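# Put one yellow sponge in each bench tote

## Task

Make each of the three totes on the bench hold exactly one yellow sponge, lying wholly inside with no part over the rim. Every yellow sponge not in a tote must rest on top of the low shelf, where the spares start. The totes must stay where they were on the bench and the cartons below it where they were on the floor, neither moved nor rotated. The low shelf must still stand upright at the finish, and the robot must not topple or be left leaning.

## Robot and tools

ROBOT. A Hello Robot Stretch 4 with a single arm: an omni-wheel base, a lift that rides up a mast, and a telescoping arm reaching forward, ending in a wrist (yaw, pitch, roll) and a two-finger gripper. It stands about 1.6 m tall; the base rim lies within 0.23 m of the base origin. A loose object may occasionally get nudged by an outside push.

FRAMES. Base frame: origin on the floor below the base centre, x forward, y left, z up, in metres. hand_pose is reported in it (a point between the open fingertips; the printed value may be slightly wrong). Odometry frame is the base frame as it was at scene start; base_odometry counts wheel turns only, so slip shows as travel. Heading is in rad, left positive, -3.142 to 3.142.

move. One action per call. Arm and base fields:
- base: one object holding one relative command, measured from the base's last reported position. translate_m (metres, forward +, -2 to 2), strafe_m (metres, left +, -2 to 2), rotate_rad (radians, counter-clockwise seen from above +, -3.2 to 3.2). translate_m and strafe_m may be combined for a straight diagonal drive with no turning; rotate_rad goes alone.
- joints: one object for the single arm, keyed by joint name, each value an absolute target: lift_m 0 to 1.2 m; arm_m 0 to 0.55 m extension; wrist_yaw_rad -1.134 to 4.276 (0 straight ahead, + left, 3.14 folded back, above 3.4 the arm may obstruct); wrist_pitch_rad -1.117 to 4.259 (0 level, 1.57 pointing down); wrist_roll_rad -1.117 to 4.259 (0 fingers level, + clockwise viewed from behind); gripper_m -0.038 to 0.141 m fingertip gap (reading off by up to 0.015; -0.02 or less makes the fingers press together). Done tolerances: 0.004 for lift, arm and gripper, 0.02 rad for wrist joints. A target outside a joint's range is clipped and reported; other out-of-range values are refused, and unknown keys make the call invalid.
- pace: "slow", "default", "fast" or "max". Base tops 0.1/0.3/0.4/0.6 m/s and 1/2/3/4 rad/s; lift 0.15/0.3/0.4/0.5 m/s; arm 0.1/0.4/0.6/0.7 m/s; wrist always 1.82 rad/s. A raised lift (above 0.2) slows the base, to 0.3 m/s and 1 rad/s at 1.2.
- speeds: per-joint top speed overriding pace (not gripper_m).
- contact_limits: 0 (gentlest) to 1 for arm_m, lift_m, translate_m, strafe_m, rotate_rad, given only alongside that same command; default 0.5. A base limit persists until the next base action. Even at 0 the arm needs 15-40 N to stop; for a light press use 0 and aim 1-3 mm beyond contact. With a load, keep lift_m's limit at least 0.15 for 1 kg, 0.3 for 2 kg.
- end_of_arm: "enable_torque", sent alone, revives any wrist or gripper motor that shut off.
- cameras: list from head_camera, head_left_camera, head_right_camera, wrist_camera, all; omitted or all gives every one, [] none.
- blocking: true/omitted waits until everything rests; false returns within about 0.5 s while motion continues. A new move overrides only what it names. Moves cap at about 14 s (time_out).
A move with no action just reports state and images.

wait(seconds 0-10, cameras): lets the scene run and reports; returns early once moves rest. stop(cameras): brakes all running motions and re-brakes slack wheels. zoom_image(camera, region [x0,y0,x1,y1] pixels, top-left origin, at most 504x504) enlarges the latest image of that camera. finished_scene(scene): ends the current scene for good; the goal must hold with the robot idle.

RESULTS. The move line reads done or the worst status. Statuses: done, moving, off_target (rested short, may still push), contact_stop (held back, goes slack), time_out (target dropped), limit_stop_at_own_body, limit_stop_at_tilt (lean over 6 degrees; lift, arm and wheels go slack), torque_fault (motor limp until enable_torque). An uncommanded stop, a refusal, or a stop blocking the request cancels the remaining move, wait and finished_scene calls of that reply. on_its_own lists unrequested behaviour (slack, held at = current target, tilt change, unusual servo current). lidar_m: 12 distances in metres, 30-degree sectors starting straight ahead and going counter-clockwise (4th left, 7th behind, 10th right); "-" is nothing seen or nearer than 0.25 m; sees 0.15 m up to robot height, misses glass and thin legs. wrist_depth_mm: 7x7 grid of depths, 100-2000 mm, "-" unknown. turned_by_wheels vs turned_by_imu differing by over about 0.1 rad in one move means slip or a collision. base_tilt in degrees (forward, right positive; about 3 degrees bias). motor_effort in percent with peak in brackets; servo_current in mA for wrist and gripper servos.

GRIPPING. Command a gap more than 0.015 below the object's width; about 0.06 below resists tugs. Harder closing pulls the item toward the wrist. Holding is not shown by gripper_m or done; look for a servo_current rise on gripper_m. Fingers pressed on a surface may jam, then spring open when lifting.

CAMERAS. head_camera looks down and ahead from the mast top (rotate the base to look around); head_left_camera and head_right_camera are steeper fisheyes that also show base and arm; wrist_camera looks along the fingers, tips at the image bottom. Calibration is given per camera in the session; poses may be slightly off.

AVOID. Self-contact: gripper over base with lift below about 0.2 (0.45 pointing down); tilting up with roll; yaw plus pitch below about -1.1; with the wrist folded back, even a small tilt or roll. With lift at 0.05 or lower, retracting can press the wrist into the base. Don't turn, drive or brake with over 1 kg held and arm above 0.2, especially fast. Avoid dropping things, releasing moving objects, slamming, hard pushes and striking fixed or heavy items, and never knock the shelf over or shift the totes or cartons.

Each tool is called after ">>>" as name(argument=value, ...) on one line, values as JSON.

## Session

>>> move(joints={"lift_m": 0.75})

>>> zoom_image(camera="head_camera", region=[0, 150, 420, 450])

>>> zoom_image(camera="head_left_camera", region=[0, 220, 420, 600])

>>> zoom_image(camera="head_right_camera", region=[0, 220, 420, 600])

Scene clock: 3.07 s.
move: done
base_odometry: x=+0.000 y=+0.000 heading=+0.000
turned_by_wheels: +0.000
turned_by_imu: +0.000
base_tilt: forward=-0.1 right=+0.9
lidar_m: 2.53 2.35 1.12 1.08 1.15 1.96 1.59 1.68 1.04 0.99 1.06 1.49
base_status: not commanded
joint_positions: lift_m=+0.750 arm_m=+0.001 wrist_yaw_rad=+3.082 wrist_pitch_rad=+0.001 wrist_roll_rad=+0.000 gripper_m=+0.056
joint_status: all done
measured_speeds: all 0
motor_effort: lift_m=+23(27) arm_m=-4(5) wheel_0=+0(0) wheel_1=-1(1) wheel_2=+1(1)
servo_current: wrist_yaw_rad=26(39) wrist_pitch_rad=33(39) wrist_roll_rad=39(59) gripper_m=52(72)
hand_pose: x=-0.1103 y=+0.1043 z=+0.9276 quat_wxyz=(+0.030, -0.001, +0.000, +1.000) (m; base frame)
wrist_depth_mm: 132 134 - - - - - / - 134 235 - - - - / 118 136 225 - - - - / 125 140 1921 - - - - / - - 1863 - - - - / - - 187 - 187 - - / - 141 - 147 1921 1808 1921
pictures: head_camera, head_left_camera, head_right_camera, wrist_camera
camera_calibration:
wrist_camera: T_world_to_cam=[[0.0658531, 0.997414, -0.0287807, -0.0811792], [0.0147742, -0.0298147, -0.999446, 0.989016], [-0.99772, 0.0653915, -0.0166994, 0.123421], [0, 0, 0, 1]] pos_world=[0.113874, 0.102386, 0.988193]

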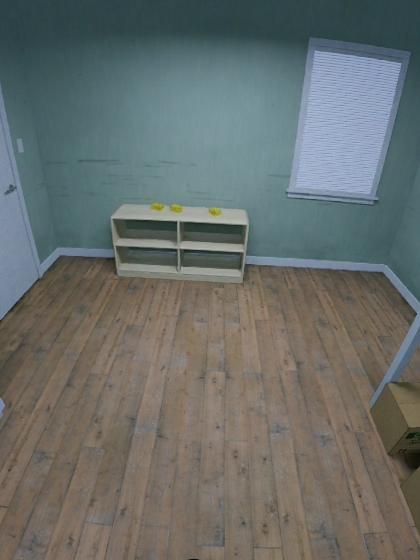

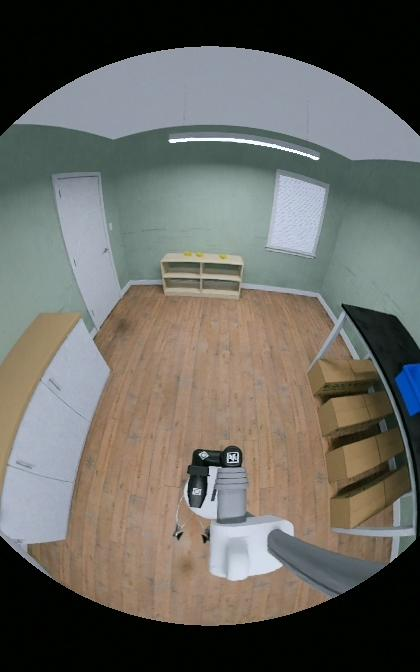

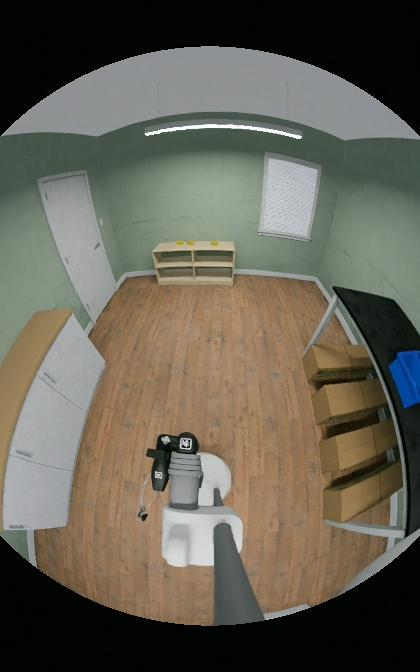

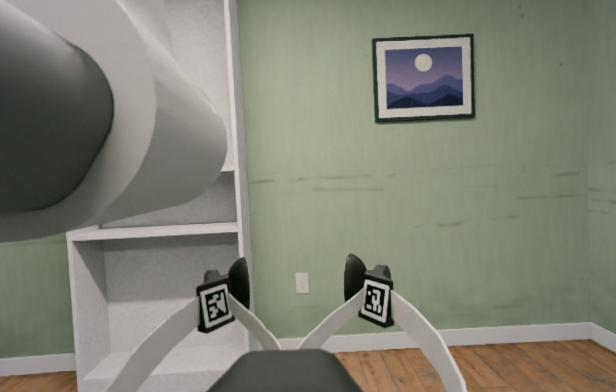

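Scaled by 1.200 from the camera's 420x560 image, which has a finer 1200x1600 frame.

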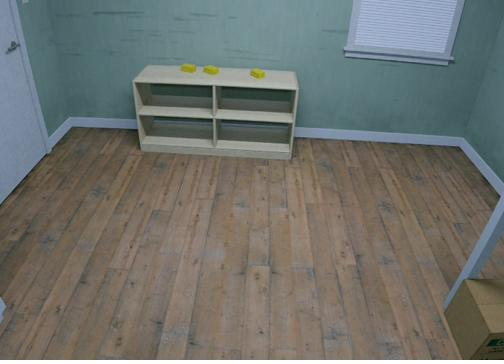

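Scaled by 1.200 from the camera's 420x672 image, which has a finer 600x960 frame.

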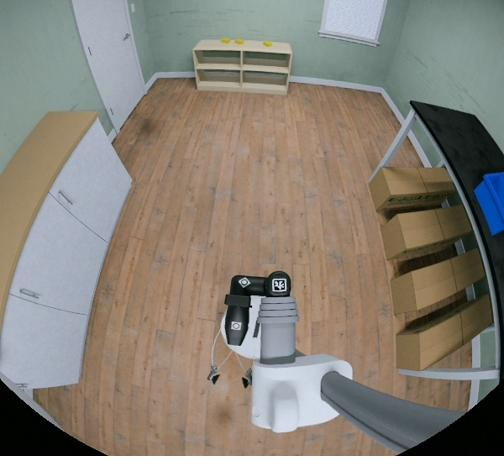

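Scaled by 1.200 from the camera's 420x672 image, which has a finer 600x960 frame.

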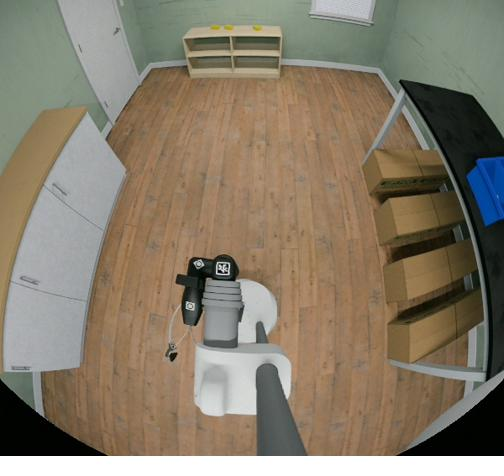

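>>> move(base={"rotate_rad": -1.57}, joints={"lift_m": 0.9, "wrist_yaw_rad": 0, "wrist_pitch_rad": 1.568, "gripper_m": 0.12}, cameras=["head_camera", "head_right_camera", "wrist_camera"])

>>> zoom_image(camera="head_camera", region=[0, 150, 420, 450])

Scene clock: 9.73 s.
move: done
base_odometry: x=+0.000 y=+0.000 heading=-1.569
turned_by_wheels: -1.569
turned_by_imu: -1.547
base_tilt: forward=-0.2 right=+0.8
lidar_m: 0.99 1.06 1.49 2.54 2.33 1.13 1.08 1.17 1.96 1.59 1.70 1.03
base_status: done
joint_positions: lift_m=+0.900 arm_m=+0.001 wrist_yaw_rad=+0.002 wrist_pitch_rad=+1.565 wrist_roll_rad=+0.000 gripper_m=+0.120
joint_status: all done
measured_speeds: all 0
motor_effort: lift_m=+23(25) arm_m=-4(5) wheel_0=+4(11) wheel_1=+0(10) wheel_2=+3(11)
servo_current: wrist_yaw_rad=26(91) wrist_pitch_rad=33(91) wrist_roll_rad=52(52) gripper_m=46(104)
hand_pose: x=+0.1743 y=-0.0874 z=+0.7896 quat_wxyz=(+0.709, -0.001, +0.705, +0.001) (m; base frame)
wrist_depth_mm: 1008 1008 1008 1008 1008 1008 991 / 1008 1008 1008 1025 1025 1025 991 / 1025 1025 1025 1025 1025 1008 1008 / 1025 1025 1042 1025 1008 1025 1025 / 1025 1042 - - 1042 1025 1025 / 1060 1025 181 - 192 1042 1025 / 1042 1025 1042 - 1060 1060 1060
pictures: head_camera, head_right_camera, wrist_camera
camera_calibration:
wrist_camera: T_world_to_cam=[[-0.0266175, -0.999624, 0.00651662, -0.099056], [-0.999603, 0.0266764, 0.00911602, 0.226596], [-0.00928644, -0.00627139, -0.999937, 1.01546], [0, 0, 0, 1]] pos_world=[0.2333, -0.0986953, 1.01398]

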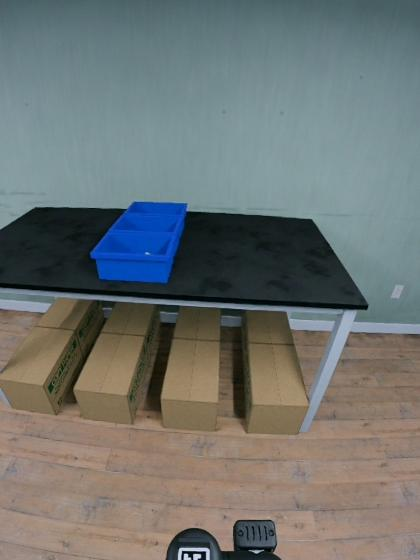

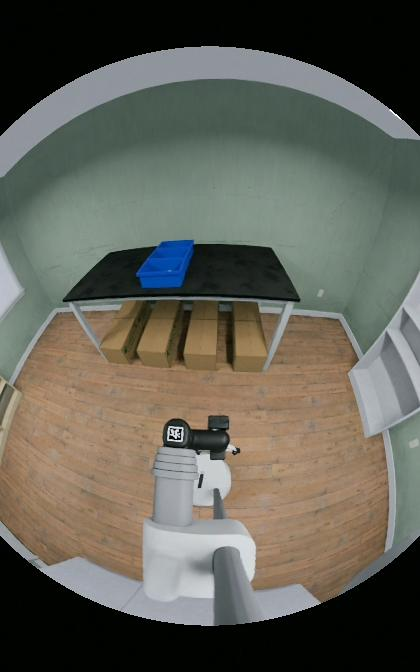

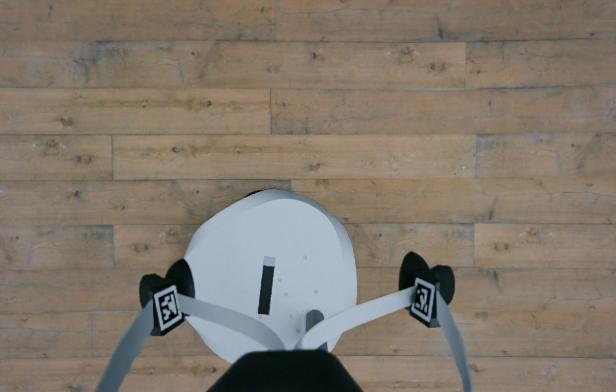

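Scaled by 1.200 from the camera's 420x560 image, which has a finer 1200x1600 frame.

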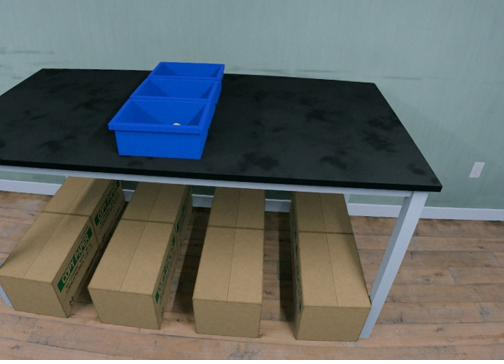

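>>> move(joints={"lift_m": 1.19}, base={"rotate_rad": -0.045}, cameras=[])

>>> move(base={"translate_m": 0.75, "strafe_m": 0.42}, joints={"arm_m": 0.36})

>>> move(joints={"wrist_pitch_rad": 0.95, "arm_m": 0.52}, cameras=["wrist_camera"])

Scene clock: 24.80 s.
move: done
base_odometry: x=+0.000 y=+0.000 heading=-1.614
turned_by_wheels: -0.044
turned_by_imu: -0.043
base_tilt: forward=-0.2 right=+0.9
lidar_m: 0.99 1.04 1.40 2.54 2.41 1.13 1.09 1.17 1.98 1.62 1.66 1.06
base_status: done
joint_positions: lift_m=+1.190 arm_m=+0.001 wrist_yaw_rad=+0.002 wrist_pitch_rad=+1.565 wrist_roll_rad=+0.000 gripper_m=+0.120
joint_status: all done
measured_speeds: all 0
motor_effort: lift_m=+22(27) arm_m=-4(5) wheel_0=+3(8) wheel_1=+3(4) wheel_2=+2(8)
servo_current: wrist_yaw_rad=26(39) wrist_pitch_rad=33(46) wrist_roll_rad=46(59) gripper_m=46(65)
hand_pose: x=+0.1743 y=-0.0874 z=+1.0796 quat_wxyz=(+0.709, -0.001, +0.705, +0.001) (m; base frame)
wrist_depth_mm: 1281 1308 1281 1308 1281 1308 1308 / 1336 1281 1336 1336 1336 1308 1308 / 1281 1336 1336 1308 1308 1336 1308 / 1336 1336 1366 1308 1308 1336 1308 / 1336 1308 1366 1336 1336 1308 1336 / 1336 1336 194 931 193 1336 1336 / 1336 1336 1366 149 1336 1366 1366
pictures: none
No camera images: "cameras" was empty.

Scene clock: 29.00 s.
move: done
base_odometry: x=+0.388 y=-0.767 heading=-1.614
turned_by_wheels: +0.000
turned_by_imu: +0.002
base_tilt: forward=-0.1 right=+0.8
lidar_m: 0.25 0.25 0.37 2.16 2.21 1.90 1.85 1.92 2.10 1.05 0.37 0.27
base_status: done
joint_positions: lift_m=+1.190 arm_m=+0.360 wrist_yaw_rad=+0.002 wrist_pitch_rad=+1.565 wrist_roll_rad=+0.000 gripper_m=+0.120
joint_status: all done
measured_speeds: all 0
motor_effort: lift_m=+22(22) arm_m=+5(10) wheel_0=+4(11) wheel_1=+0(10) wheel_2=-3(12)
servo_current: wrist_yaw_rad=33(39) wrist_pitch_rad=33(46) wrist_roll_rad=39(59) gripper_m=59(72)
hand_pose: x=+0.5327 y=-0.0874 z=+1.0796 quat_wxyz=(+0.709, -0.001, +0.705, +0.001) (m; base frame)
wrist_depth_mm: 382 282 306 306 296 277 379 / 382 304 377 382 379 277 384 / 384 300 382 382 384 278 387 / 389 298 387 384 384 282 392 / 392 297 268 267 267 283 392 / 392 270 195 270 193 272 397 / 394 272 389 - - 329 397
pictures: head_camera, head_left_camera, head_right_camera, wrist_camera
camera_calibration:
wrist_camera: T_world_to_cam=[[-0.0268166, -0.999619, 0.00652302, -0.0912969], [-0.999596, 0.0268762, 0.00921577, 0.582095], [-0.00938757, -0.00627325, -0.999936, 1.30893], [0, 0, 0, 1]] pos_world=[0.591699, -0.0986953, 1.30408]

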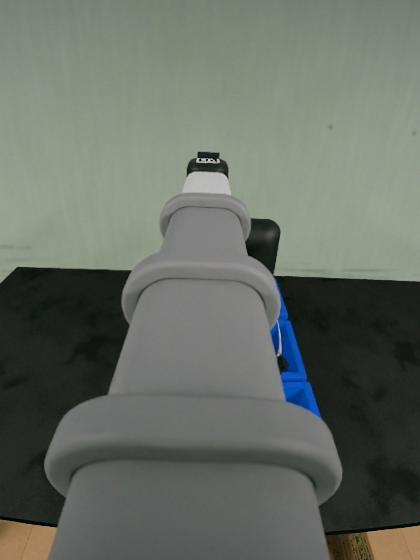

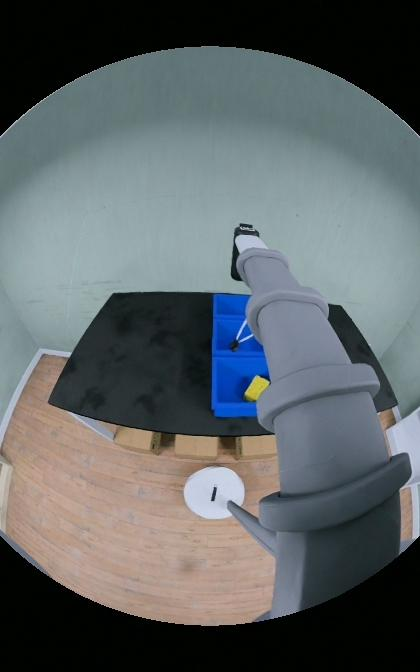

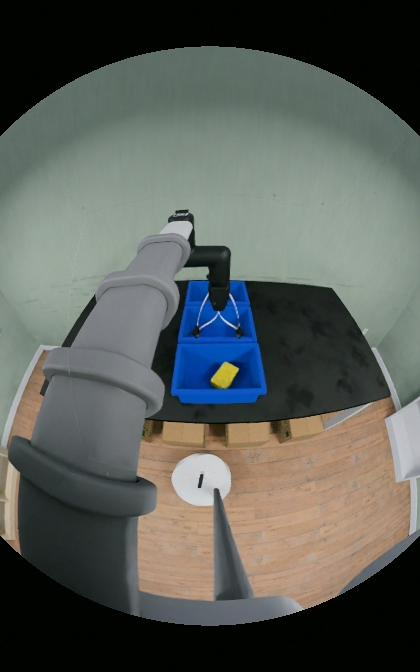

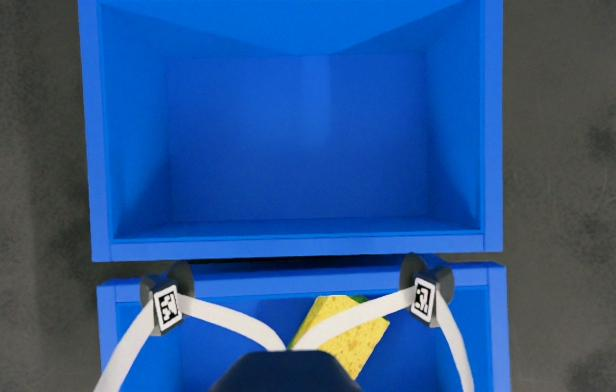

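Scene clock: 30.53 s.
move: done
base_odometry: x=+0.388 y=-0.767 heading=-1.614
turned_by_wheels: +0.000
turned_by_imu: +0.000
base_tilt: forward=-0.1 right=+0.8
lidar_m: 0.25 0.26 0.37 2.18 2.21 1.93 1.85 1.93 2.10 1.00 0.37 0.25
base_status: not commanded
joint_positions: lift_m=+1.190 arm_m=+0.520 wrist_yaw_rad=+0.002 wrist_pitch_rad=+0.956 wrist_roll_rad=+0.000 gripper_m=+0.120
joint_status: all done
measured_speeds: all 0
motor_effort: lift_m=+22(22) arm_m=+6(8) wheel_0=+4(4) wheel_1=+0(0) wheel_2=-2(3)
servo_current: wrist_yaw_rad=26(39) wrist_pitch_rad=33(130) wrist_roll_rad=33(52) gripper_m=33(65)
hand_pose: x=+0.8574 y=-0.0871 z=+1.1325 quat_wxyz=(+0.888, +0.000, +0.460, +0.001) (m; base frame)
wrist_depth_mm: 439 445 442 445 452 452 466 / 512 512 504 504 517 517 517 / 569 564 564 554 564 559 549 / 525 521 525 521 512 504 500 / 477 469 397 387 389 459 459 / 439 208 213 427 193 415 418 / 404 325 394 - 397 282 392
pictures: wrist_camera
camera_calibration:
wrist_camera: T_world_to_cam=[[-0.0255275, -0.999612, -0.0111838, -0.0636113], [-0.8251, 0.0273846, -0.564322, 1.40612], [0.564409, -0.00517793, -0.825479, 0.67536], [0, 0, 0, 1]] pos_world=[0.777384, -0.0985956, 1.35029]

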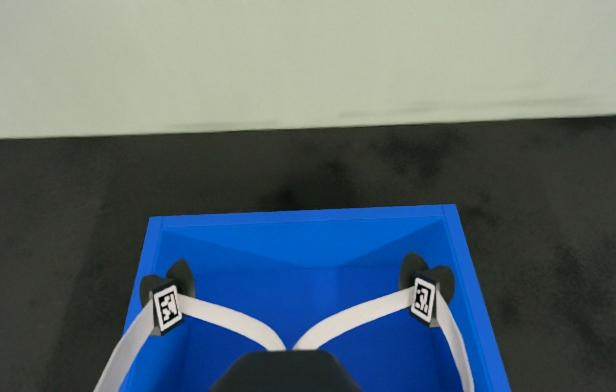

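>>> move(joints={"wrist_pitch_rad": 1.15, "arm_m": 0.5}, cameras=["wrist_camera"])

>>> move(joints={"wrist_pitch_rad": 1.568, "arm_m": 0.1}, cameras=["head_left_camera", "head_right_camera", "wrist_camera"])

>>> zoom_image(camera="head_right_camera", region=[130, 240, 310, 440])

Scene clock: 40.83 s.
move: done
base_odometry: x=+0.388 y=-0.767 heading=-1.614
turned_by_wheels: +0.000
turned_by_imu: +0.000
base_tilt: forward=-0.2 right=+0.9
lidar_m: 0.25 0.26 0.36 2.18 2.22 1.92 1.85 1.95 2.08 1.02 0.38 0.26
base_status: not commanded
joint_positions: lift_m=+1.190 arm_m=+0.500 wrist_yaw_rad=+0.002 wrist_pitch_rad=+1.147 wrist_roll_rad=+0.000 gripper_m=+0.120
joint_status: all done
measured_speeds: all 0
motor_effort: lift_m=+22(22) arm_m=-5(9) wheel_0=+4(4) wheel_1=+0(0) wheel_2=-2(3)
servo_current: wrist_yaw_rad=33(39) wrist_pitch_rad=33(52) wrist_roll_rad=46(59) gripper_m=59(59)
hand_pose: x=+0.7898 y=-0.0872 z=+1.1051 quat_wxyz=(+0.840, -0.001, +0.543, +0.001) (m; base frame)
wrist_depth_mm: 517 525 535 530 530 525 535 / 517 512 508 512 512 504 500 / 480 473 389 397 384 466 469 / 452 382 442 445 442 436 442 / 430 343 421 418 418 413 418 / 407 283 198 399 193 387 397 / 384 375 382 - 379 377 375
pictures: wrist_camera
camera_calibration:
wrist_camera: T_world_to_cam=[[-0.0271219, -0.999615, -0.00576995, -0.0704469], [-0.917385, 0.0271828, -0.397071, 1.22288], [0.397075, -0.00547606, -0.91777, 0.925031], [0, 0, 0, 1]] pos_world=[0.752634, -0.0985955, 1.33413]

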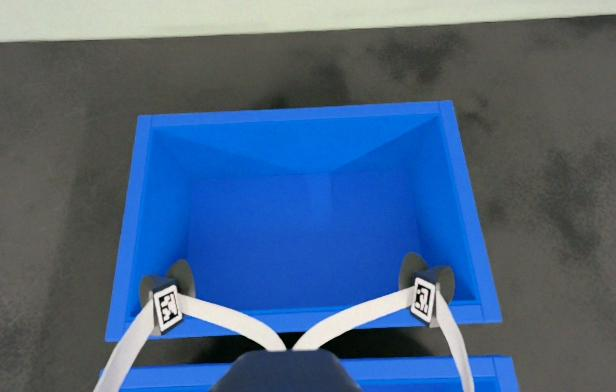

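Scene clock: 43.13 s.
move: done
base_odometry: x=+0.388 y=-0.767 heading=-1.614
turned_by_wheels: +0.000
turned_by_imu: +0.000
base_tilt: forward=-0.2 right=+0.8
lidar_m: 0.25 0.25 0.37 2.19 2.21 1.92 1.85 1.95 2.11 1.02 0.38 0.26
base_status: not commanded
joint_positions: lift_m=+1.190 arm_m=+0.100 wrist_yaw_rad=+0.002 wrist_pitch_rad=+1.565 wrist_roll_rad=+0.000 gripper_m=+0.120
joint_status: all done
measured_speeds: all 0
motor_effort: lift_m=+22(22) arm_m=-5(9) wheel_0=+4(4) wheel_1=+0(0) wheel_2=-2(3)
servo_current: wrist_yaw_rad=33(39) wrist_pitch_rad=46(91) wrist_roll_rad=46(59) gripper_m=33(85)
hand_pose: x=+0.2729 y=-0.0874 z=+1.0796 quat_wxyz=(+0.709, -0.001, +0.705, +0.001) (m; base frame)
wrist_depth_mm: 379 290 - 334 345 293 379 / 384 281 - 336 - 279 384 / 389 276 - - - 285 387 / 389 296 389 389 389 387 387 / 389 392 389 392 1336 1336 1366 / 1336 1366 187 1025 194 1308 1336 / 1336 1336 1366 - 1336 1336 1366
pictures: head_left_camera, head_right_camera, wrist_camera
camera_calibration:
wrist_camera: T_world_to_cam=[[-0.0270164, -0.999614, 0.00652675, -0.098202], [-0.999591, 0.027076, 0.00921556, 0.322417], [-0.00938872, -0.00627511, -0.999936, 1.30649], [0, 0, 0, 1]] pos_world=[0.331898, -0.0986954, 1.30408]

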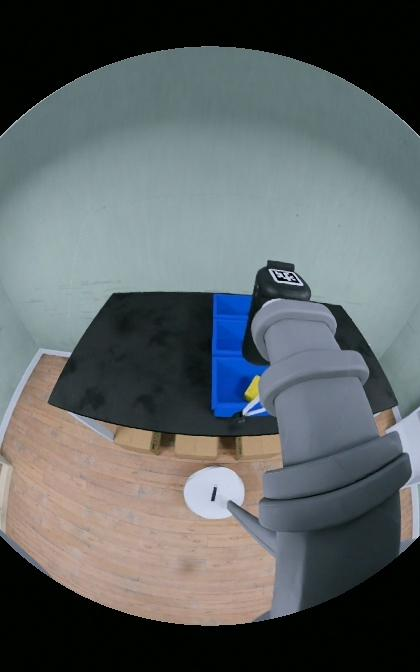

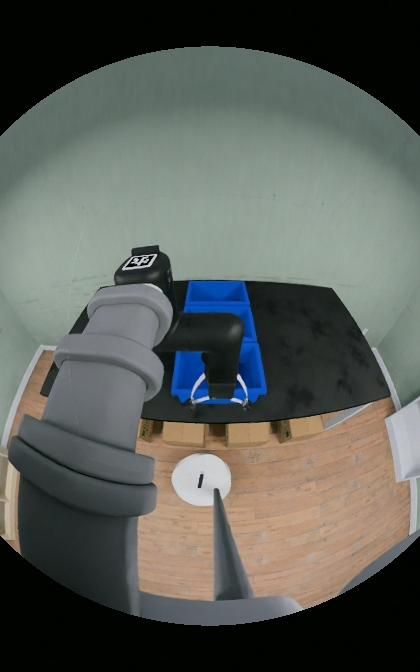

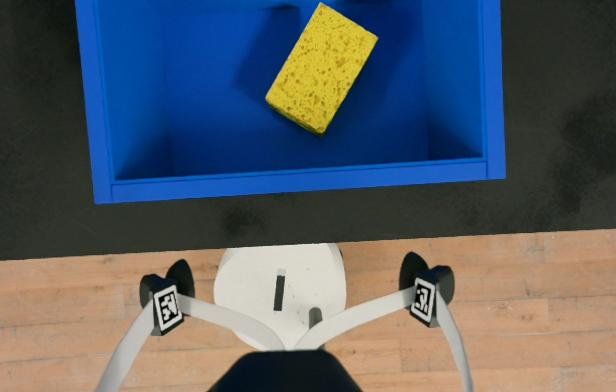

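Scaled by 2.520 from the camera's 420x672 image, which has a finer 600x960 frame.

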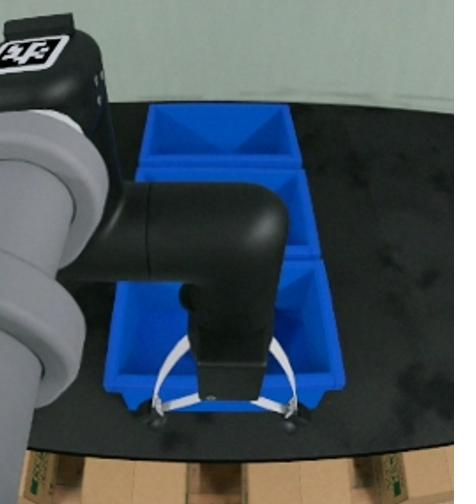

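>>> move(base={"translate_m": -0.3}, joints={"arm_m": 0.0, "wrist_pitch_rad": 1.3}, cameras=[], pace="fast")

>>> move(base={"rotate_rad": 1.564}, joints={"lift_m": 0.85}, cameras=[])

>>> move(base={"translate_m": 1.65, "strafe_m": 0.6}, pace="fast", cameras=["head_camera", "wrist_camera"])

Scene clock: 73.70 s.
move: done
base_odometry: x=+0.401 y=-0.467 heading=-1.614
turned_by_wheels: +0.000
turned_by_imu: +0.000
base_tilt: forward=-0.1 right=+0.9
lidar_m: 0.54 0.58 0.80 2.14 2.21 1.63 1.56 1.63 2.42 2.00 0.79 0.58
base_status: done
joint_positions: lift_m=+1.190 arm_m=+0.002 wrist_yaw_rad=+0.002 wrist_pitch_rad=+1.304 wrist_roll_rad=+0.000 gripper_m=+0.120
joint_status: all done
joint sent to its limit — arm_m, lower limit.
measured_speeds: all 0
motor_effort: lift_m=+22(22) arm_m=-5(8) wheel_0=-2(11) wheel_1=+0(8) wheel_2=+0(12)
servo_current: wrist_yaw_rad=33(39) wrist_pitch_rad=26(98) wrist_roll_rad=39(52) gripper_m=39(78)
hand_pose: x=+0.2485 y=-0.0873 z=+1.0898 quat_wxyz=(+0.795, -0.001, +0.607, +0.001) (m; base frame)
wrist_depth_mm: 477 477 469 480 480 477 1182 / 1205 1229 1160 1430 1138 - 1430 / 1138 1160 1118 1397 1138 - 1397 / 1397 1397 1336 1336 1366 1397 1336 / 1366 1336 1336 1336 1336 1336 1366 / 1281 1281 200 1336 194 1281 1308 / 1281 1255 1255 - 1255 1229 1229
pictures: none
No camera images: "cameras" was empty.

Scene clock: 76.50 s.
move: done
base_odometry: x=+0.401 y=-0.467 heading=-0.051
turned_by_wheels: +1.563
turned_by_imu: +1.541
base_tilt: forward=-0.2 right=+0.9
lidar_m: 2.13 2.22 1.62 1.52 1.59 2.42 2.01 0.83 0.58 0.54 0.55 0.77
base_status: done
joint_positions: lift_m=+0.850 arm_m=+0.002 wrist_yaw_rad=+0.002 wrist_pitch_rad=+1.304 wrist_roll_rad=+0.000 gripper_m=+0.120
joint_status: all done
measured_speeds: all 0
motor_effort: lift_m=+16(21) arm_m=-6(6) wheel_0=-3(10) wheel_1=-3(8) wheel_2=-3(10)
servo_current: wrist_yaw_rad=33(39) wrist_pitch_rad=33(46) wrist_roll_rad=59(59) gripper_m=52(65)
hand_pose: x=+0.2486 y=-0.0873 z=+0.7503 quat_wxyz=(+0.795, -0.001, +0.607, +0.001) (m; base frame)
wrist_depth_mm: 1138 1138 1160 1138 1138 1138 820 / 1098 1118 1078 1098 1098 931 778 / 1060 1078 1060 1060 1042 960 759 / 1025 1008 1042 1025 1008 1008 1008 / 1008 976 976 960 960 976 707 / 960 960 196 960 193 866 691 / 931 917 723 - 917 931 676
pictures: none
No camera images: "cameras" was empty.

Scene clock: 82.30 s.
move: done
base_odometry: x=+2.079 y=+0.049 heading=-0.051
turned_by_wheels: +0.000
turned_by_imu: +0.003
base_tilt: forward=-0.1 right=+0.9
lidar_m: 0.46 0.50 0.68 1.55 1.56 1.48 3.80 1.65 1.43 2.04 1.20 0.48
base_status: done
joint_positions: lift_m=+0.850 arm_m=+0.002 wrist_yaw_rad=+0.002 wrist_pitch_rad=+1.304 wrist_roll_rad=+0.000 gripper_m=+0.120
joint_status: not commanded
measured_speeds: all 0
motor_effort: lift_m=+17(17) arm_m=-5(6) wheel_0=+2(10) wheel_1=+1(10) wheel_2=-1(13)
servo_current: wrist_yaw_rad=26(39) wrist_pitch_rad=39(52) wrist_roll_rad=39(59) gripper_m=26(78)
hand_pose: x=+0.2486 y=-0.0873 z=+0.7502 quat_wxyz=(+0.795, -0.001, +0.607, +0.001) (m; base frame)
wrist_depth_mm: 427 421 421 421 424 424 424 / 492 591 699 699 699 627 1078 / 699 683 683 683 842 1042 1042 / 991 991 1008 1025 1008 1008 1008 / 991 976 991 1008 991 976 976 / 960 946 195 960 193 960 946 / 931 931 723 - 931 891 917
pictures: head_camera, wrist_camera
camera_calibration:
wrist_camera: T_world_to_cam=[[-0.0277613, -0.999614, -0.0011675, -0.0906323], [-0.968179, 0.0271788, -0.248778, 0.486932], [0.248713, -0.00577604, -0.96856, 0.889199], [0, 0, 0, 1]] pos_world=[0.247765, -0.0986955, 0.982274]

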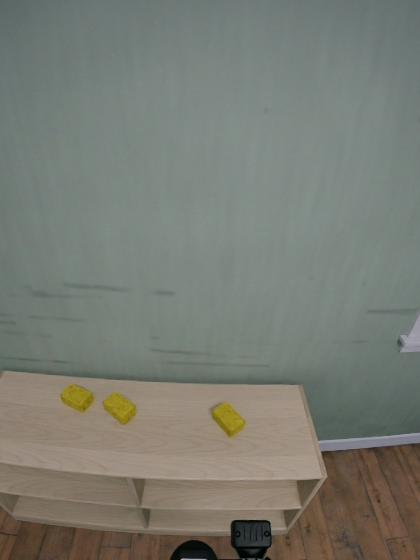

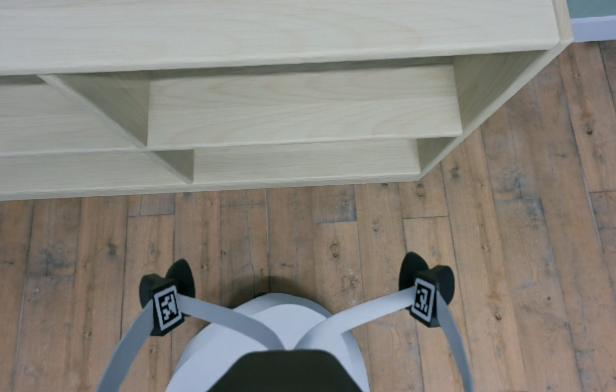

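>>> move(base={"translate_m": 0.1}, joints={"wrist_pitch_rad": 1.568, "arm_m": 0.38}, cameras=["wrist_camera"])

Scene clock: 98.83 s.
move: done
base_odometry: x=+2.178 y=+0.044 heading=-0.050
turned_by_wheels: +0.000
turned_by_imu: +0.001
base_tilt: forward=-0.1 right=+0.9
lidar_m: 0.37 0.40 0.52 1.54 1.62 1.54 3.87 1.61 1.48 2.04 0.58 0.40
base_status: done
joint_positions: lift_m=+0.850 arm_m=+0.380 wrist_yaw_rad=+0.002 wrist_pitch_rad=+1.565 wrist_roll_rad=+0.000 gripper_m=+0.120
joint_status: all done
measured_speeds: all 0
motor_effort: lift_m=+17(17) arm_m=+6(8) wheel_0=+3(8) wheel_1=+1(7) wheel_2=+0(11)
servo_current: wrist_yaw_rad=26(39) wrist_pitch_rad=33(78) wrist_roll_rad=52(52) gripper_m=46(59)
hand_pose: x=+0.5527 y=-0.0874 z=+0.7400 quat_wxyz=(+0.709, -0.001, +0.705, +0.001) (m; base frame)
wrist_depth_mm: 351 357 362 375 345 347 347 / 349 347 349 351 351 349 349 / 349 351 351 351 351 349 351 / 353 353 353 309 353 353 351 / 353 353 355 307 355 355 355 / 355 357 213 355 195 355 355 / 357 355 357 - 355 355 357
pictures: wrist_camera
camera_calibration:
wrist_camera: T_world_to_cam=[[-0.0270166, -0.999614, 0.00652675, -0.0884262], [-0.999591, 0.0270761, 0.00921556, 0.605232], [-0.00938872, -0.00627511, -0.999936, 0.969538], [0, 0, 0, 1]] pos_world=[0.611698, -0.0986954, 0.964476]

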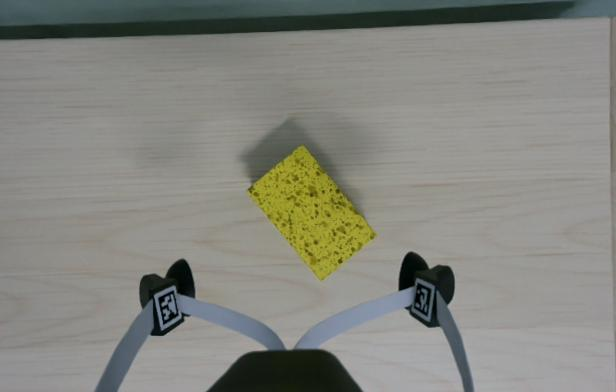

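>>> move(base={"strafe_m": -0.017}, joints={"wrist_roll_rad": -0.68, "arm_m": 0.4215, "lift_m": 0.8}, cameras=["wrist_camera"])

Scene clock: 108.30 s.
move: done
base_odometry: x=+2.178 y=+0.027 heading=-0.050
turned_by_wheels: +0.000
turned_by_imu: +0.000
base_tilt: forward=-0.2 right=+0.9
lidar_m: 0.37 0.39 0.56 1.55 1.66 1.55 3.87 1.62 1.45 2.01 1.09 0.41
base_status: done
joint_positions: lift_m=+0.800 arm_m=+0.421 wrist_yaw_rad=+0.002 wrist_pitch_rad=+1.565 wrist_roll_rad=-0.677 gripper_m=+0.120
joint_status: all done
measured_speeds: all 0
motor_effort: lift_m=+16(18) arm_m=+5(8) wheel_0=+2(12) wheel_1=-1(9) wheel_2=+0(2)
servo_current: wrist_yaw_rad=33(39) wrist_pitch_rad=39(39) wrist_roll_rad=39(137) gripper_m=72(72)
hand_pose: x=+0.5941 y=-0.0874 z=+0.6901 quat_wxyz=(+0.669, -0.236, +0.665, +0.235) (m; base frame)
wrist_depth_mm: 300 297 300 298 300 233 204 / 300 300 297 300 301 296 236 / 301 301 301 300 301 314 298 / 301 303 301 303 301 301 332 / 303 304 304 258 303 303 301 / 306 304 258 258 213 306 306 / 306 304 306 - 306 304 306
pictures: wrist_camera
camera_calibration:
wrist_camera: T_world_to_cam=[[0.605531, -0.795756, 0.0102237, -0.44756], [-0.795819, -0.605445, 0.0104483, 0.469936], [-0.00212444, -0.014463, -0.999893, 0.91492], [0, 0, 0, 1]] pos_world=[0.646939, -0.0583956, 0.914488]

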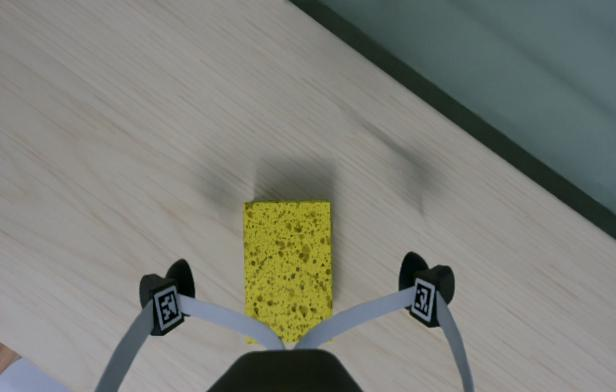

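>>> move(joints={"lift_m": 0.736}, cameras=[])

>>> move(joints={"gripper_m": 0.02}, cameras=["wrist_camera"])

>>> move(joints={"lift_m": 0.9}, cameras=["wrist_camera"])

Scene clock: 113.97 s.
move: done
base_odometry: x=+2.178 y=+0.027 heading=-0.050
turned_by_wheels: +0.000
turned_by_imu: +0.000
base_tilt: forward=-0.2 right=+0.9
lidar_m: 0.38 0.39 0.54 1.55 1.65 1.57 3.86 1.64 1.46 2.01 1.07 0.39
base_status: not commanded
joint_positions: lift_m=+0.737 arm_m=+0.421 wrist_yaw_rad=+0.002 wrist_pitch_rad=+1.565 wrist_roll_rad=-0.678 gripper_m=+0.120
joint_status: all done
measured_speeds: all 0
motor_effort: lift_m=+12(17) arm_m=+5(6) wheel_0=+2(2) wheel_1=-1(1) wheel_2=+0(0)
servo_current: wrist_yaw_rad=39(39) wrist_pitch_rad=26(46) wrist_roll_rad=52(52) gripper_m=20(72)
hand_pose: x=+0.5941 y=-0.0874 z=+0.6264 quat_wxyz=(+0.669, -0.236, +0.665, +0.235) (m; base frame)
wrist_depth_mm: 236 237 236 236 257 237 204 / 238 239 237 238 237 268 242 / 238 239 238 239 239 238 276 / 241 241 240 238 240 240 239 / 241 241 240 195 241 240 241 / 242 242 197 195 211 242 241 / 243 242 243 - 243 242 243
pictures: none
No camera images: "cameras" was empty.

Scene clock: 115.83 s.
move: done
base_odometry: x=+2.178 y=+0.027 heading=-0.050
turned_by_wheels: +0.000
turned_by_imu: +0.000
base_tilt: forward=-0.1 right=+0.8
lidar_m: 0.36 0.39 0.55 1.54 1.63 1.56 3.86 1.59 1.46 2.01 1.07 0.42
base_status: not commanded
joint_positions: lift_m=+0.736 arm_m=+0.421 wrist_yaw_rad=+0.002 wrist_pitch_rad=+1.565 wrist_roll_rad=-0.678 gripper_m=+0.021
joint_status: all done
measured_speeds: all 0
motor_effort: lift_m=+16(16) arm_m=+6(6) wheel_0=+2(2) wheel_1=-1(1) wheel_2=+0(0)
servo_current: wrist_yaw_rad=33(39) wrist_pitch_rad=39(39) wrist_roll_rad=46(52) gripper_m=65(202)
hand_pose: x=+0.5941 y=-0.0874 z=+0.6261 quat_wxyz=(+0.669, -0.236, +0.665, +0.235) (m; base frame)
wrist_depth_mm: 235 234 233 235 236 236 204 / 237 236 234 235 235 260 243 / 236 237 236 236 236 236 267 / 238 238 236 236 236 237 236 / 239 239 238 187 237 238 238 / 239 240 187 187 181 238 239 / 241 240 240 189 239 241 240
pictures: wrist_camera
camera_calibration:
wrist_camera: T_world_to_cam=[[0.605643, -0.795671, 0.0102209, -0.44697], [-0.795734, -0.605556, 0.010449, 0.470543], [-0.00212463, -0.0144615, -0.999893, 0.850927], [0, 0, 0, 1]] pos_world=[0.646939, -0.0583953, 0.850488]

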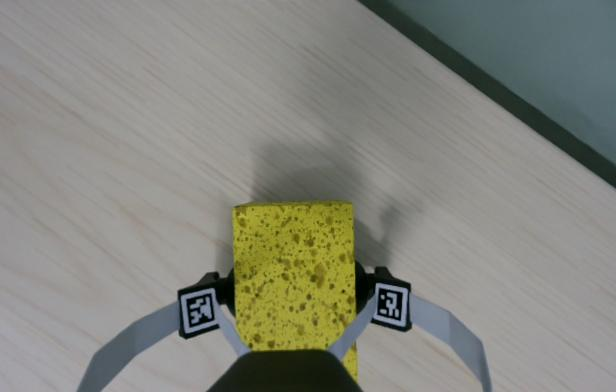

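Scene clock: 117.60 s.
move: done
base_odometry: x=+2.178 y=+0.027 heading=-0.050
turned_by_wheels: +0.000
turned_by_imu: +0.000
base_tilt: forward=-0.1 right=+0.8
lidar_m: 0.37 0.41 0.53 1.56 1.65 1.56 3.87 1.61 1.46 2.01 1.06 0.42
base_status: not commanded
joint_positions: lift_m=+0.900 arm_m=+0.421 wrist_yaw_rad=+0.002 wrist_pitch_rad=+1.565 wrist_roll_rad=-0.678 gripper_m=+0.021
joint_status: all done
measured_speeds: all 0
motor_effort: lift_m=+23(25) arm_m=+5(6) wheel_0=+2(2) wheel_1=-1(1) wheel_2=+0(0)
servo_current: wrist_yaw_rad=26(39) wrist_pitch_rad=33(39) wrist_roll_rad=46(52) gripper_m=72(124)
hand_pose: x=+0.5942 y=-0.0874 z=+0.7896 quat_wxyz=(+0.669, -0.236, +0.665, +0.235) (m; base frame)
wrist_depth_mm: 375 394 399 399 309 243 207 / 399 397 397 397 399 306 247 / 402 402 402 402 399 399 307 / 402 402 402 399 402 402 402 / 407 407 404 187 404 404 402 / 1042 404 187 188 180 404 404 / 1060 138 410 188 407 407 1042
pictures: wrist_camera
camera_calibration:
wrist_camera: T_world_to_cam=[[0.605643, -0.795671, 0.0102209, -0.448641], [-0.795734, -0.605556, 0.010449, 0.468834], [-0.00212463, -0.0144615, -0.999893, 1.01441], [0, 0, 0, 1]] pos_world=[0.646939, -0.0583953, 1.01399]

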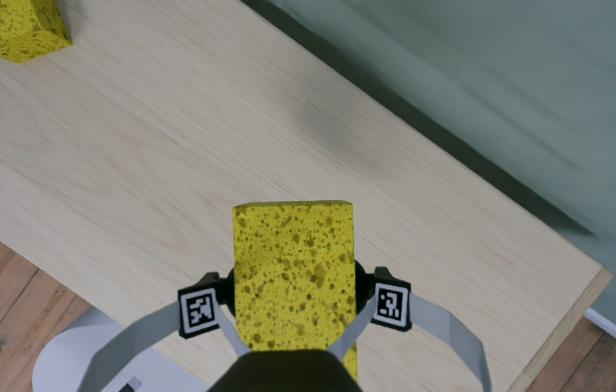

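>>> move(joints={"arm_m": 0.0, "wrist_roll_rad": 0}, base={"translate_m": -1.75, "strafe_m": -0.583}, pace="fast", cameras=[])

>>> move(base={"rotate_rad": -1.564}, joints={"lift_m": 1.19}, cameras=[])

>>> move(base={"translate_m": 0.33}, cameras=["head_camera", "head_right_camera", "wrist_camera"])

Scene clock: 133.20 s.
move: done
base_odometry: x=+0.400 y=-0.468 heading=-0.050
turned_by_wheels: +0.000
turned_by_imu: -0.003
base_tilt: forward=-0.2 right=+0.9
lidar_m: 2.11 2.21 1.59 1.52 1.61 2.44 2.03 0.81 0.57 0.54 0.56 0.77
base_status: done
joint_positions: lift_m=+0.900 arm_m=+0.002 wrist_yaw_rad=+0.002 wrist_pitch_rad=+1.565 wrist_roll_rad=-0.002 gripper_m=+0.021
joint_status: all done
joint sent to its limit — arm_m, lower limit.
measured_speeds: all 0
motor_effort: lift_m=+22(23) arm_m=-5(9) wheel_0=-2(9) wheel_1=+0(10) wheel_2=-2(13)
servo_current: wrist_yaw_rad=33(39) wrist_pitch_rad=39(46) wrist_roll_rad=39(104) gripper_m=111(117)
hand_pose: x=+0.1743 y=-0.0874 z=+0.7896 quat_wxyz=(+0.709, -0.001, +0.705, +0.001) (m; base frame)
wrist_depth_mm: 991 1008 1008 1008 1025 917 741 / 1008 1008 1008 1025 1008 1025 1025 / 1025 1008 1025 1042 1042 1008 741 / 1042 1042 1042 1025 1025 991 750 / 1008 1025 210 187 1042 1042 759 / 1060 1042 186 187 179 1025 1042 / 1060 1042 1025 188 1025 976 798
pictures: none
No camera images: "cameras" was empty.

Scene clock: 135.47 s.
move: done
base_odometry: x=+0.401 y=-0.467 heading=-1.614
turned_by_wheels: -1.563
turned_by_imu: -1.541
base_tilt: forward=-0.2 right=+0.9
lidar_m: 0.52 0.57 0.79 2.12 2.20 1.60 1.55 1.63 2.41 2.01 0.78 0.57
base_status: done
joint_positions: lift_m=+1.190 arm_m=+0.002 wrist_yaw_rad=+0.002 wrist_pitch_rad=+1.565 wrist_roll_rad=-0.002 gripper_m=+0.021
joint_status: all done
measured_speeds: all 0
motor_effort: lift_m=+22(27) arm_m=-5(6) wheel_0=+4(10) wheel_1=+3(10) wheel_2=+1(10)
servo_current: wrist_yaw_rad=33(39) wrist_pitch_rad=33(46) wrist_roll_rad=39(59) gripper_m=91(111)
hand_pose: x=+0.1743 y=-0.0874 z=+1.0796 quat_wxyz=(+0.709, -0.001, +0.705, +0.001) (m; base frame)
wrist_depth_mm: 1025 1118 1008 1255 1025 1308 - / 1138 1336 1205 1336 1255 1308 1336 / 1308 1336 1281 1308 1336 1308 1308 / 1336 1308 1308 1308 1308 1336 1308 / 1336 1336 1118 187 1308 1366 1366 / 1336 1366 186 187 180 1397 1336 / 1336 1336 1366 189 1308 1366 1366
pictures: none
No camera images: "cameras" was empty.

Scene clock: 138.03 s.
move: done
base_odometry: x=+0.386 y=-0.797 heading=-1.614
turned_by_wheels: +0.000
turned_by_imu: +0.000
base_tilt: forward=-0.1 right=+0.9
lidar_m: 0.25 0.25 0.32 2.19 2.21 1.94 1.88 1.97 2.11 0.93 0.33 0.25
base_status: done
joint_positions: lift_m=+1.190 arm_m=+0.002 wrist_yaw_rad=+0.002 wrist_pitch_rad=+1.565 wrist_roll_rad=-0.002 gripper_m=+0.021
joint_status: not commanded
measured_speeds: all 0
motor_effort: lift_m=+22(23) arm_m=-5(6) wheel_0=+1(12) wheel_1=+0(8) wheel_2=+1(11)
servo_current: wrist_yaw_rad=26(39) wrist_pitch_rad=33(46) wrist_roll_rad=46(52) gripper_m=98(111)
hand_pose: x=+0.1743 y=-0.0874 z=+1.0796 quat_wxyz=(+0.709, -0.001, +0.705, +0.001) (m; base frame)
wrist_depth_mm: 382 285 - 332 - 298 384 / 384 264 265 264 268 330 384 / 387 387 387 387 384 384 387 / 1336 1308 389 387 1336 1336 1281 / 1308 1308 1138 187 1308 1336 1308 / 1366 1366 186 188 179 1336 1366 / 1336 1336 1366 188 1308 1336 1397
pictures: head_camera, head_right_camera, wrist_camera
camera_calibration:
wrist_camera: T_world_to_cam=[[-0.0251147, -0.999663, 0.00649373, -0.101167], [-0.99964, 0.0251747, 0.00931739, 0.223653], [-0.00947774, -0.00625739, -0.999936, 1.30549], [0, 0, 0, 1]] pos_world=[0.233405, -0.0985947, 1.30398]

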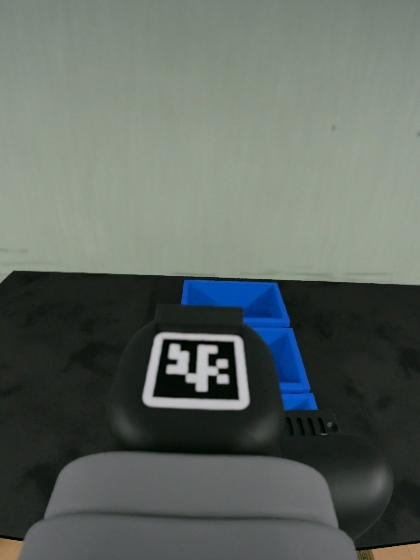

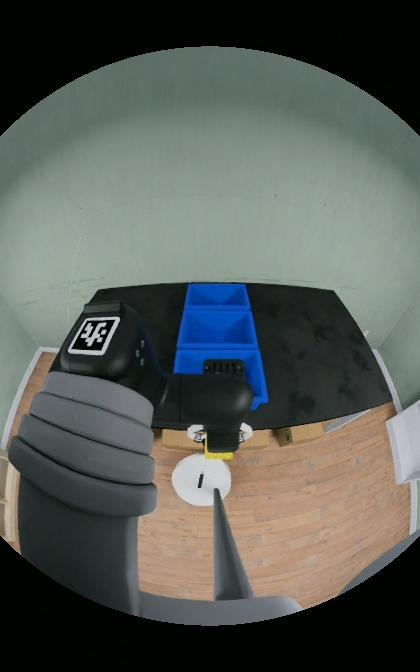

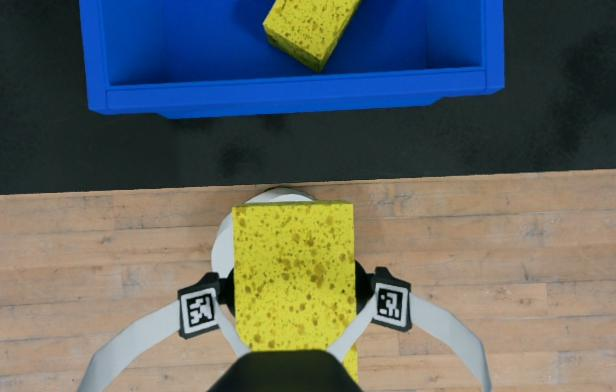

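>>> move(joints={"wrist_pitch_rad": 1.2, "arm_m": 0.1}, cameras=[])

>>> move(joints={"arm_m": 0.55}, cameras=["head_left_camera", "wrist_camera"])

Scene clock: 149.47 s.
move: done
base_odometry: x=+0.386 y=-0.797 heading=-1.614
turned_by_wheels: +0.000
turned_by_imu: +0.000
base_tilt: forward=-0.1 right=+0.8
lidar_m: 0.25 0.25 0.31 2.19 2.21 1.93 1.88 1.97 2.09 0.95 0.32 0.25
base_status: not commanded
joint_positions: lift_m=+1.190 arm_m=+0.100 wrist_yaw_rad=+0.002 wrist_pitch_rad=+1.205 wrist_roll_rad=-0.002 gripper_m=+0.021
joint_status: all done
measured_speeds: all 0
motor_effort: lift_m=+22(23) arm_m=+5(8) wheel_0=+1(1) wheel_1=+0(0) wheel_2=+1(1)
servo_current: wrist_yaw_rad=26(33) wrist_pitch_rad=39(85) wrist_roll_rad=33(59) gripper_m=59(104)
hand_pose: x=+0.3741 y=-0.0872 z=+1.0987 quat_wxyz=(+0.824, -0.001, +0.567, +0.001) (m; base frame)
wrist_depth_mm: 521 517 - - 442 500 504 / 488 480 477 480 477 473 480 / 466 462 329 327 327 449 452 / 439 430 187 186 - 424 430 / 418 312 211 186 382 345 413 / 399 286 187 187 179 297 394 / 384 148 - 188 - 262 377
pictures: none
No camera images: "cameras" was empty.

Scene clock: 151.87 s.
move: done
base_odometry: x=+0.386 y=-0.797 heading=-1.614
turned_by_wheels: +0.000
turned_by_imu: +0.000
base_tilt: forward=-0.2 right=+1.0
lidar_m: 0.25 0.25 0.32 2.15 2.21 1.97 1.88 1.97 2.10 0.92 0.33 0.25
base_status: not commanded
joint_positions: lift_m=+1.190 arm_m=+0.550 wrist_yaw_rad=+0.002 wrist_pitch_rad=+1.205 wrist_roll_rad=-0.002 gripper_m=+0.021
joint_status: all done
measured_speeds: all 0
motor_effort: lift_m=+22(23) arm_m=+6(8) wheel_0=+1(1) wheel_1=+0(0) wheel_2=+1(1)
servo_current: wrist_yaw_rad=33(39) wrist_pitch_rad=33(46) wrist_roll_rad=33(59) gripper_m=85(98)
hand_pose: x=+0.8242 y=-0.0872 z=+1.0987 quat_wxyz=(+0.824, -0.001, +0.567, +0.001) (m; base frame)
wrist_depth_mm: 473 477 480 484 484 496 488 / 488 484 480 484 480 477 477 / 462 462 462 459 459 452 452 / 439 373 349 312 342 427 433 / 421 342 407 187 404 404 407 / 397 291 186 187 179 281 392 / 379 162 375 188 375 141 377
pictures: head_left_camera, wrist_camera
camera_calibration:
wrist_camera: T_world_to_cam=[[-0.0256856, -0.999664, -0.00337949, -0.0734111], [-0.938703, 0.0252814, -0.3438, 1.21087], [0.34377, -0.00565835, -0.939037, 0.972766], [0, 0, 0, 1]] pos_world=[0.800352, -0.0984948, 1.32951]

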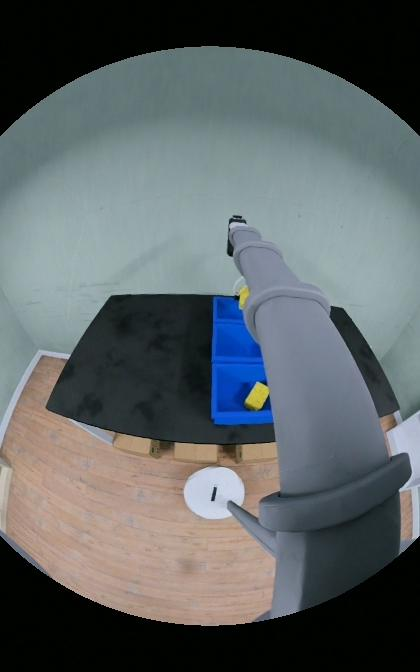

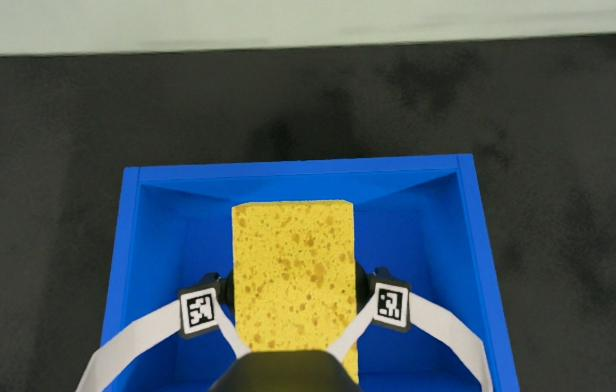

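>>> move(joints={"lift_m": 1.07}, cameras=["wrist_camera", "head_right_camera"])

>>> move(joints={"lift_m": 1.034}, pace="slow", contact_limits={"lift_m": 0.2}, cameras=["wrist_camera"])

Scene clock: 162.77 s.
move: done
base_odometry: x=+0.386 y=-0.797 heading=-1.614
turned_by_wheels: +0.000
turned_by_imu: +0.000
base_tilt: forward=-0.1 right=+0.8
lidar_m: 0.25 0.25 0.30 2.17 2.21 1.94 1.87 1.96 2.10 0.93 0.33 0.25
base_status: not commanded
joint_positions: lift_m=+1.070 arm_m=+0.550 wrist_yaw_rad=+0.002 wrist_pitch_rad=+1.205 wrist_roll_rad=-0.002 gripper_m=+0.021
joint_status: all done
measured_speeds: all 0
motor_effort: lift_m=+16(20) arm_m=+5(6) wheel_0=+1(1) wheel_1=+0(0) wheel_2=+0(1)
servo_current: wrist_yaw_rad=39(39) wrist_pitch_rad=33(46) wrist_roll_rad=39(59) gripper_m=72(98)
hand_pose: x=+0.8242 y=-0.0872 z=+0.9792 quat_wxyz=(+0.824, -0.001, +0.567, +0.001) (m; base frame)
wrist_depth_mm: 366 366 364 359 359 355 355 / 347 349 345 206 210 212 202 / 202 236 240 244 250 239 191 / 199 291 301 303 301 264 196 / 197 285 287 187 286 270 188 / 196 253 187 187 180 252 191 / 195 238 266 189 266 258 192
pictures: head_right_camera, wrist_camera
camera_calibration:
wrist_camera: T_world_to_cam=[[-0.0256856, -0.999664, -0.00337949, -0.073815], [-0.938703, 0.0252814, -0.3438, 1.16978], [0.34377, -0.00565835, -0.939037, 0.860552], [0, 0, 0, 1]] pos_world=[0.800352, -0.0984948, 1.21001]

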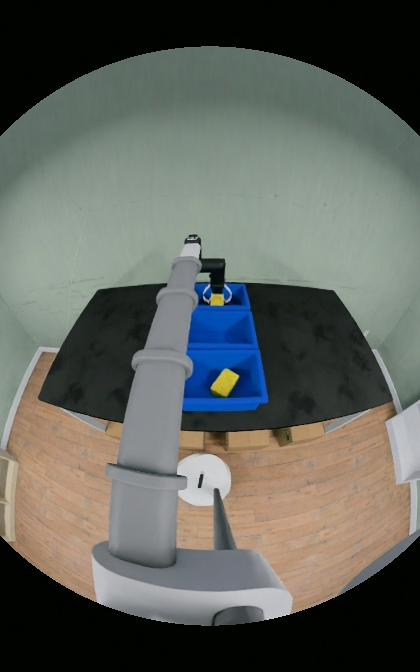

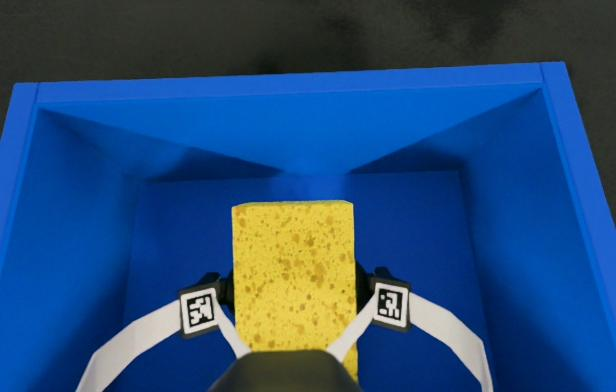

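Scene clock: 163.90 s.
move: done
base_odometry: x=+0.386 y=-0.797 heading=-1.614
turned_by_wheels: +0.000
turned_by_imu: +0.000
base_tilt: forward=+0.0 right=+0.9
lidar_m: 0.25 0.25 0.32 2.17 2.22 1.94 1.87 1.96 2.10 0.91 0.33 0.25
base_status: not commanded
joint_positions: lift_m=+1.034 arm_m=+0.550 wrist_yaw_rad=+0.002 wrist_pitch_rad=+1.204 wrist_roll_rad=-0.002 gripper_m=+0.021
joint_status: all done
measured_speeds: all 0
motor_effort: lift_m=+15(18) arm_m=+5(6) wheel_0=+1(1) wheel_1=+0(0) wheel_2=+0(1)
servo_current: wrist_yaw_rad=33(33) wrist_pitch_rad=33(46) wrist_roll_rad=52(52) gripper_m=78(117)
contact_limits: lift_m 0.2
hand_pose: x=+0.8245 y=-0.0872 z=+0.9434 quat_wxyz=(+0.824, -0.001, +0.566, +0.001) (m; base frame)
wrist_depth_mm: 325 325 322 322 322 319 322 / 177 180 191 184 188 190 183 / 200 235 238 243 247 236 185 / 199 266 267 265 266 263 195 / 197 253 252 188 251 249 189 / 196 242 187 187 181 240 190 / 195 229 233 187 230 226 193
pictures: wrist_camera
camera_calibration:
wrist_camera: T_world_to_cam=[[-0.0256822, -0.999664, -0.00340125, -0.0739131], [-0.938409, 0.0252809, -0.344601, 1.15818], [0.344572, -0.00565835, -0.938743, 0.825947], [0, 0, 0, 1]] pos_world=[0.800352, -0.0984948, 1.17421]

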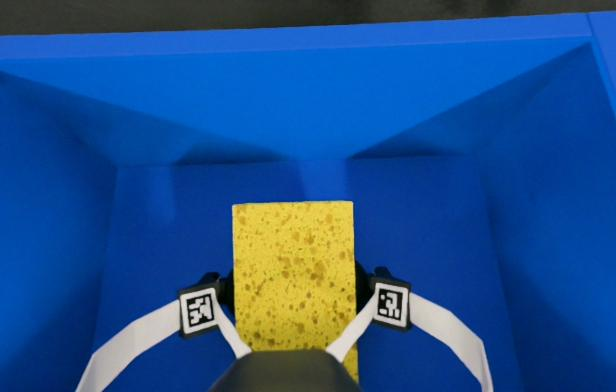

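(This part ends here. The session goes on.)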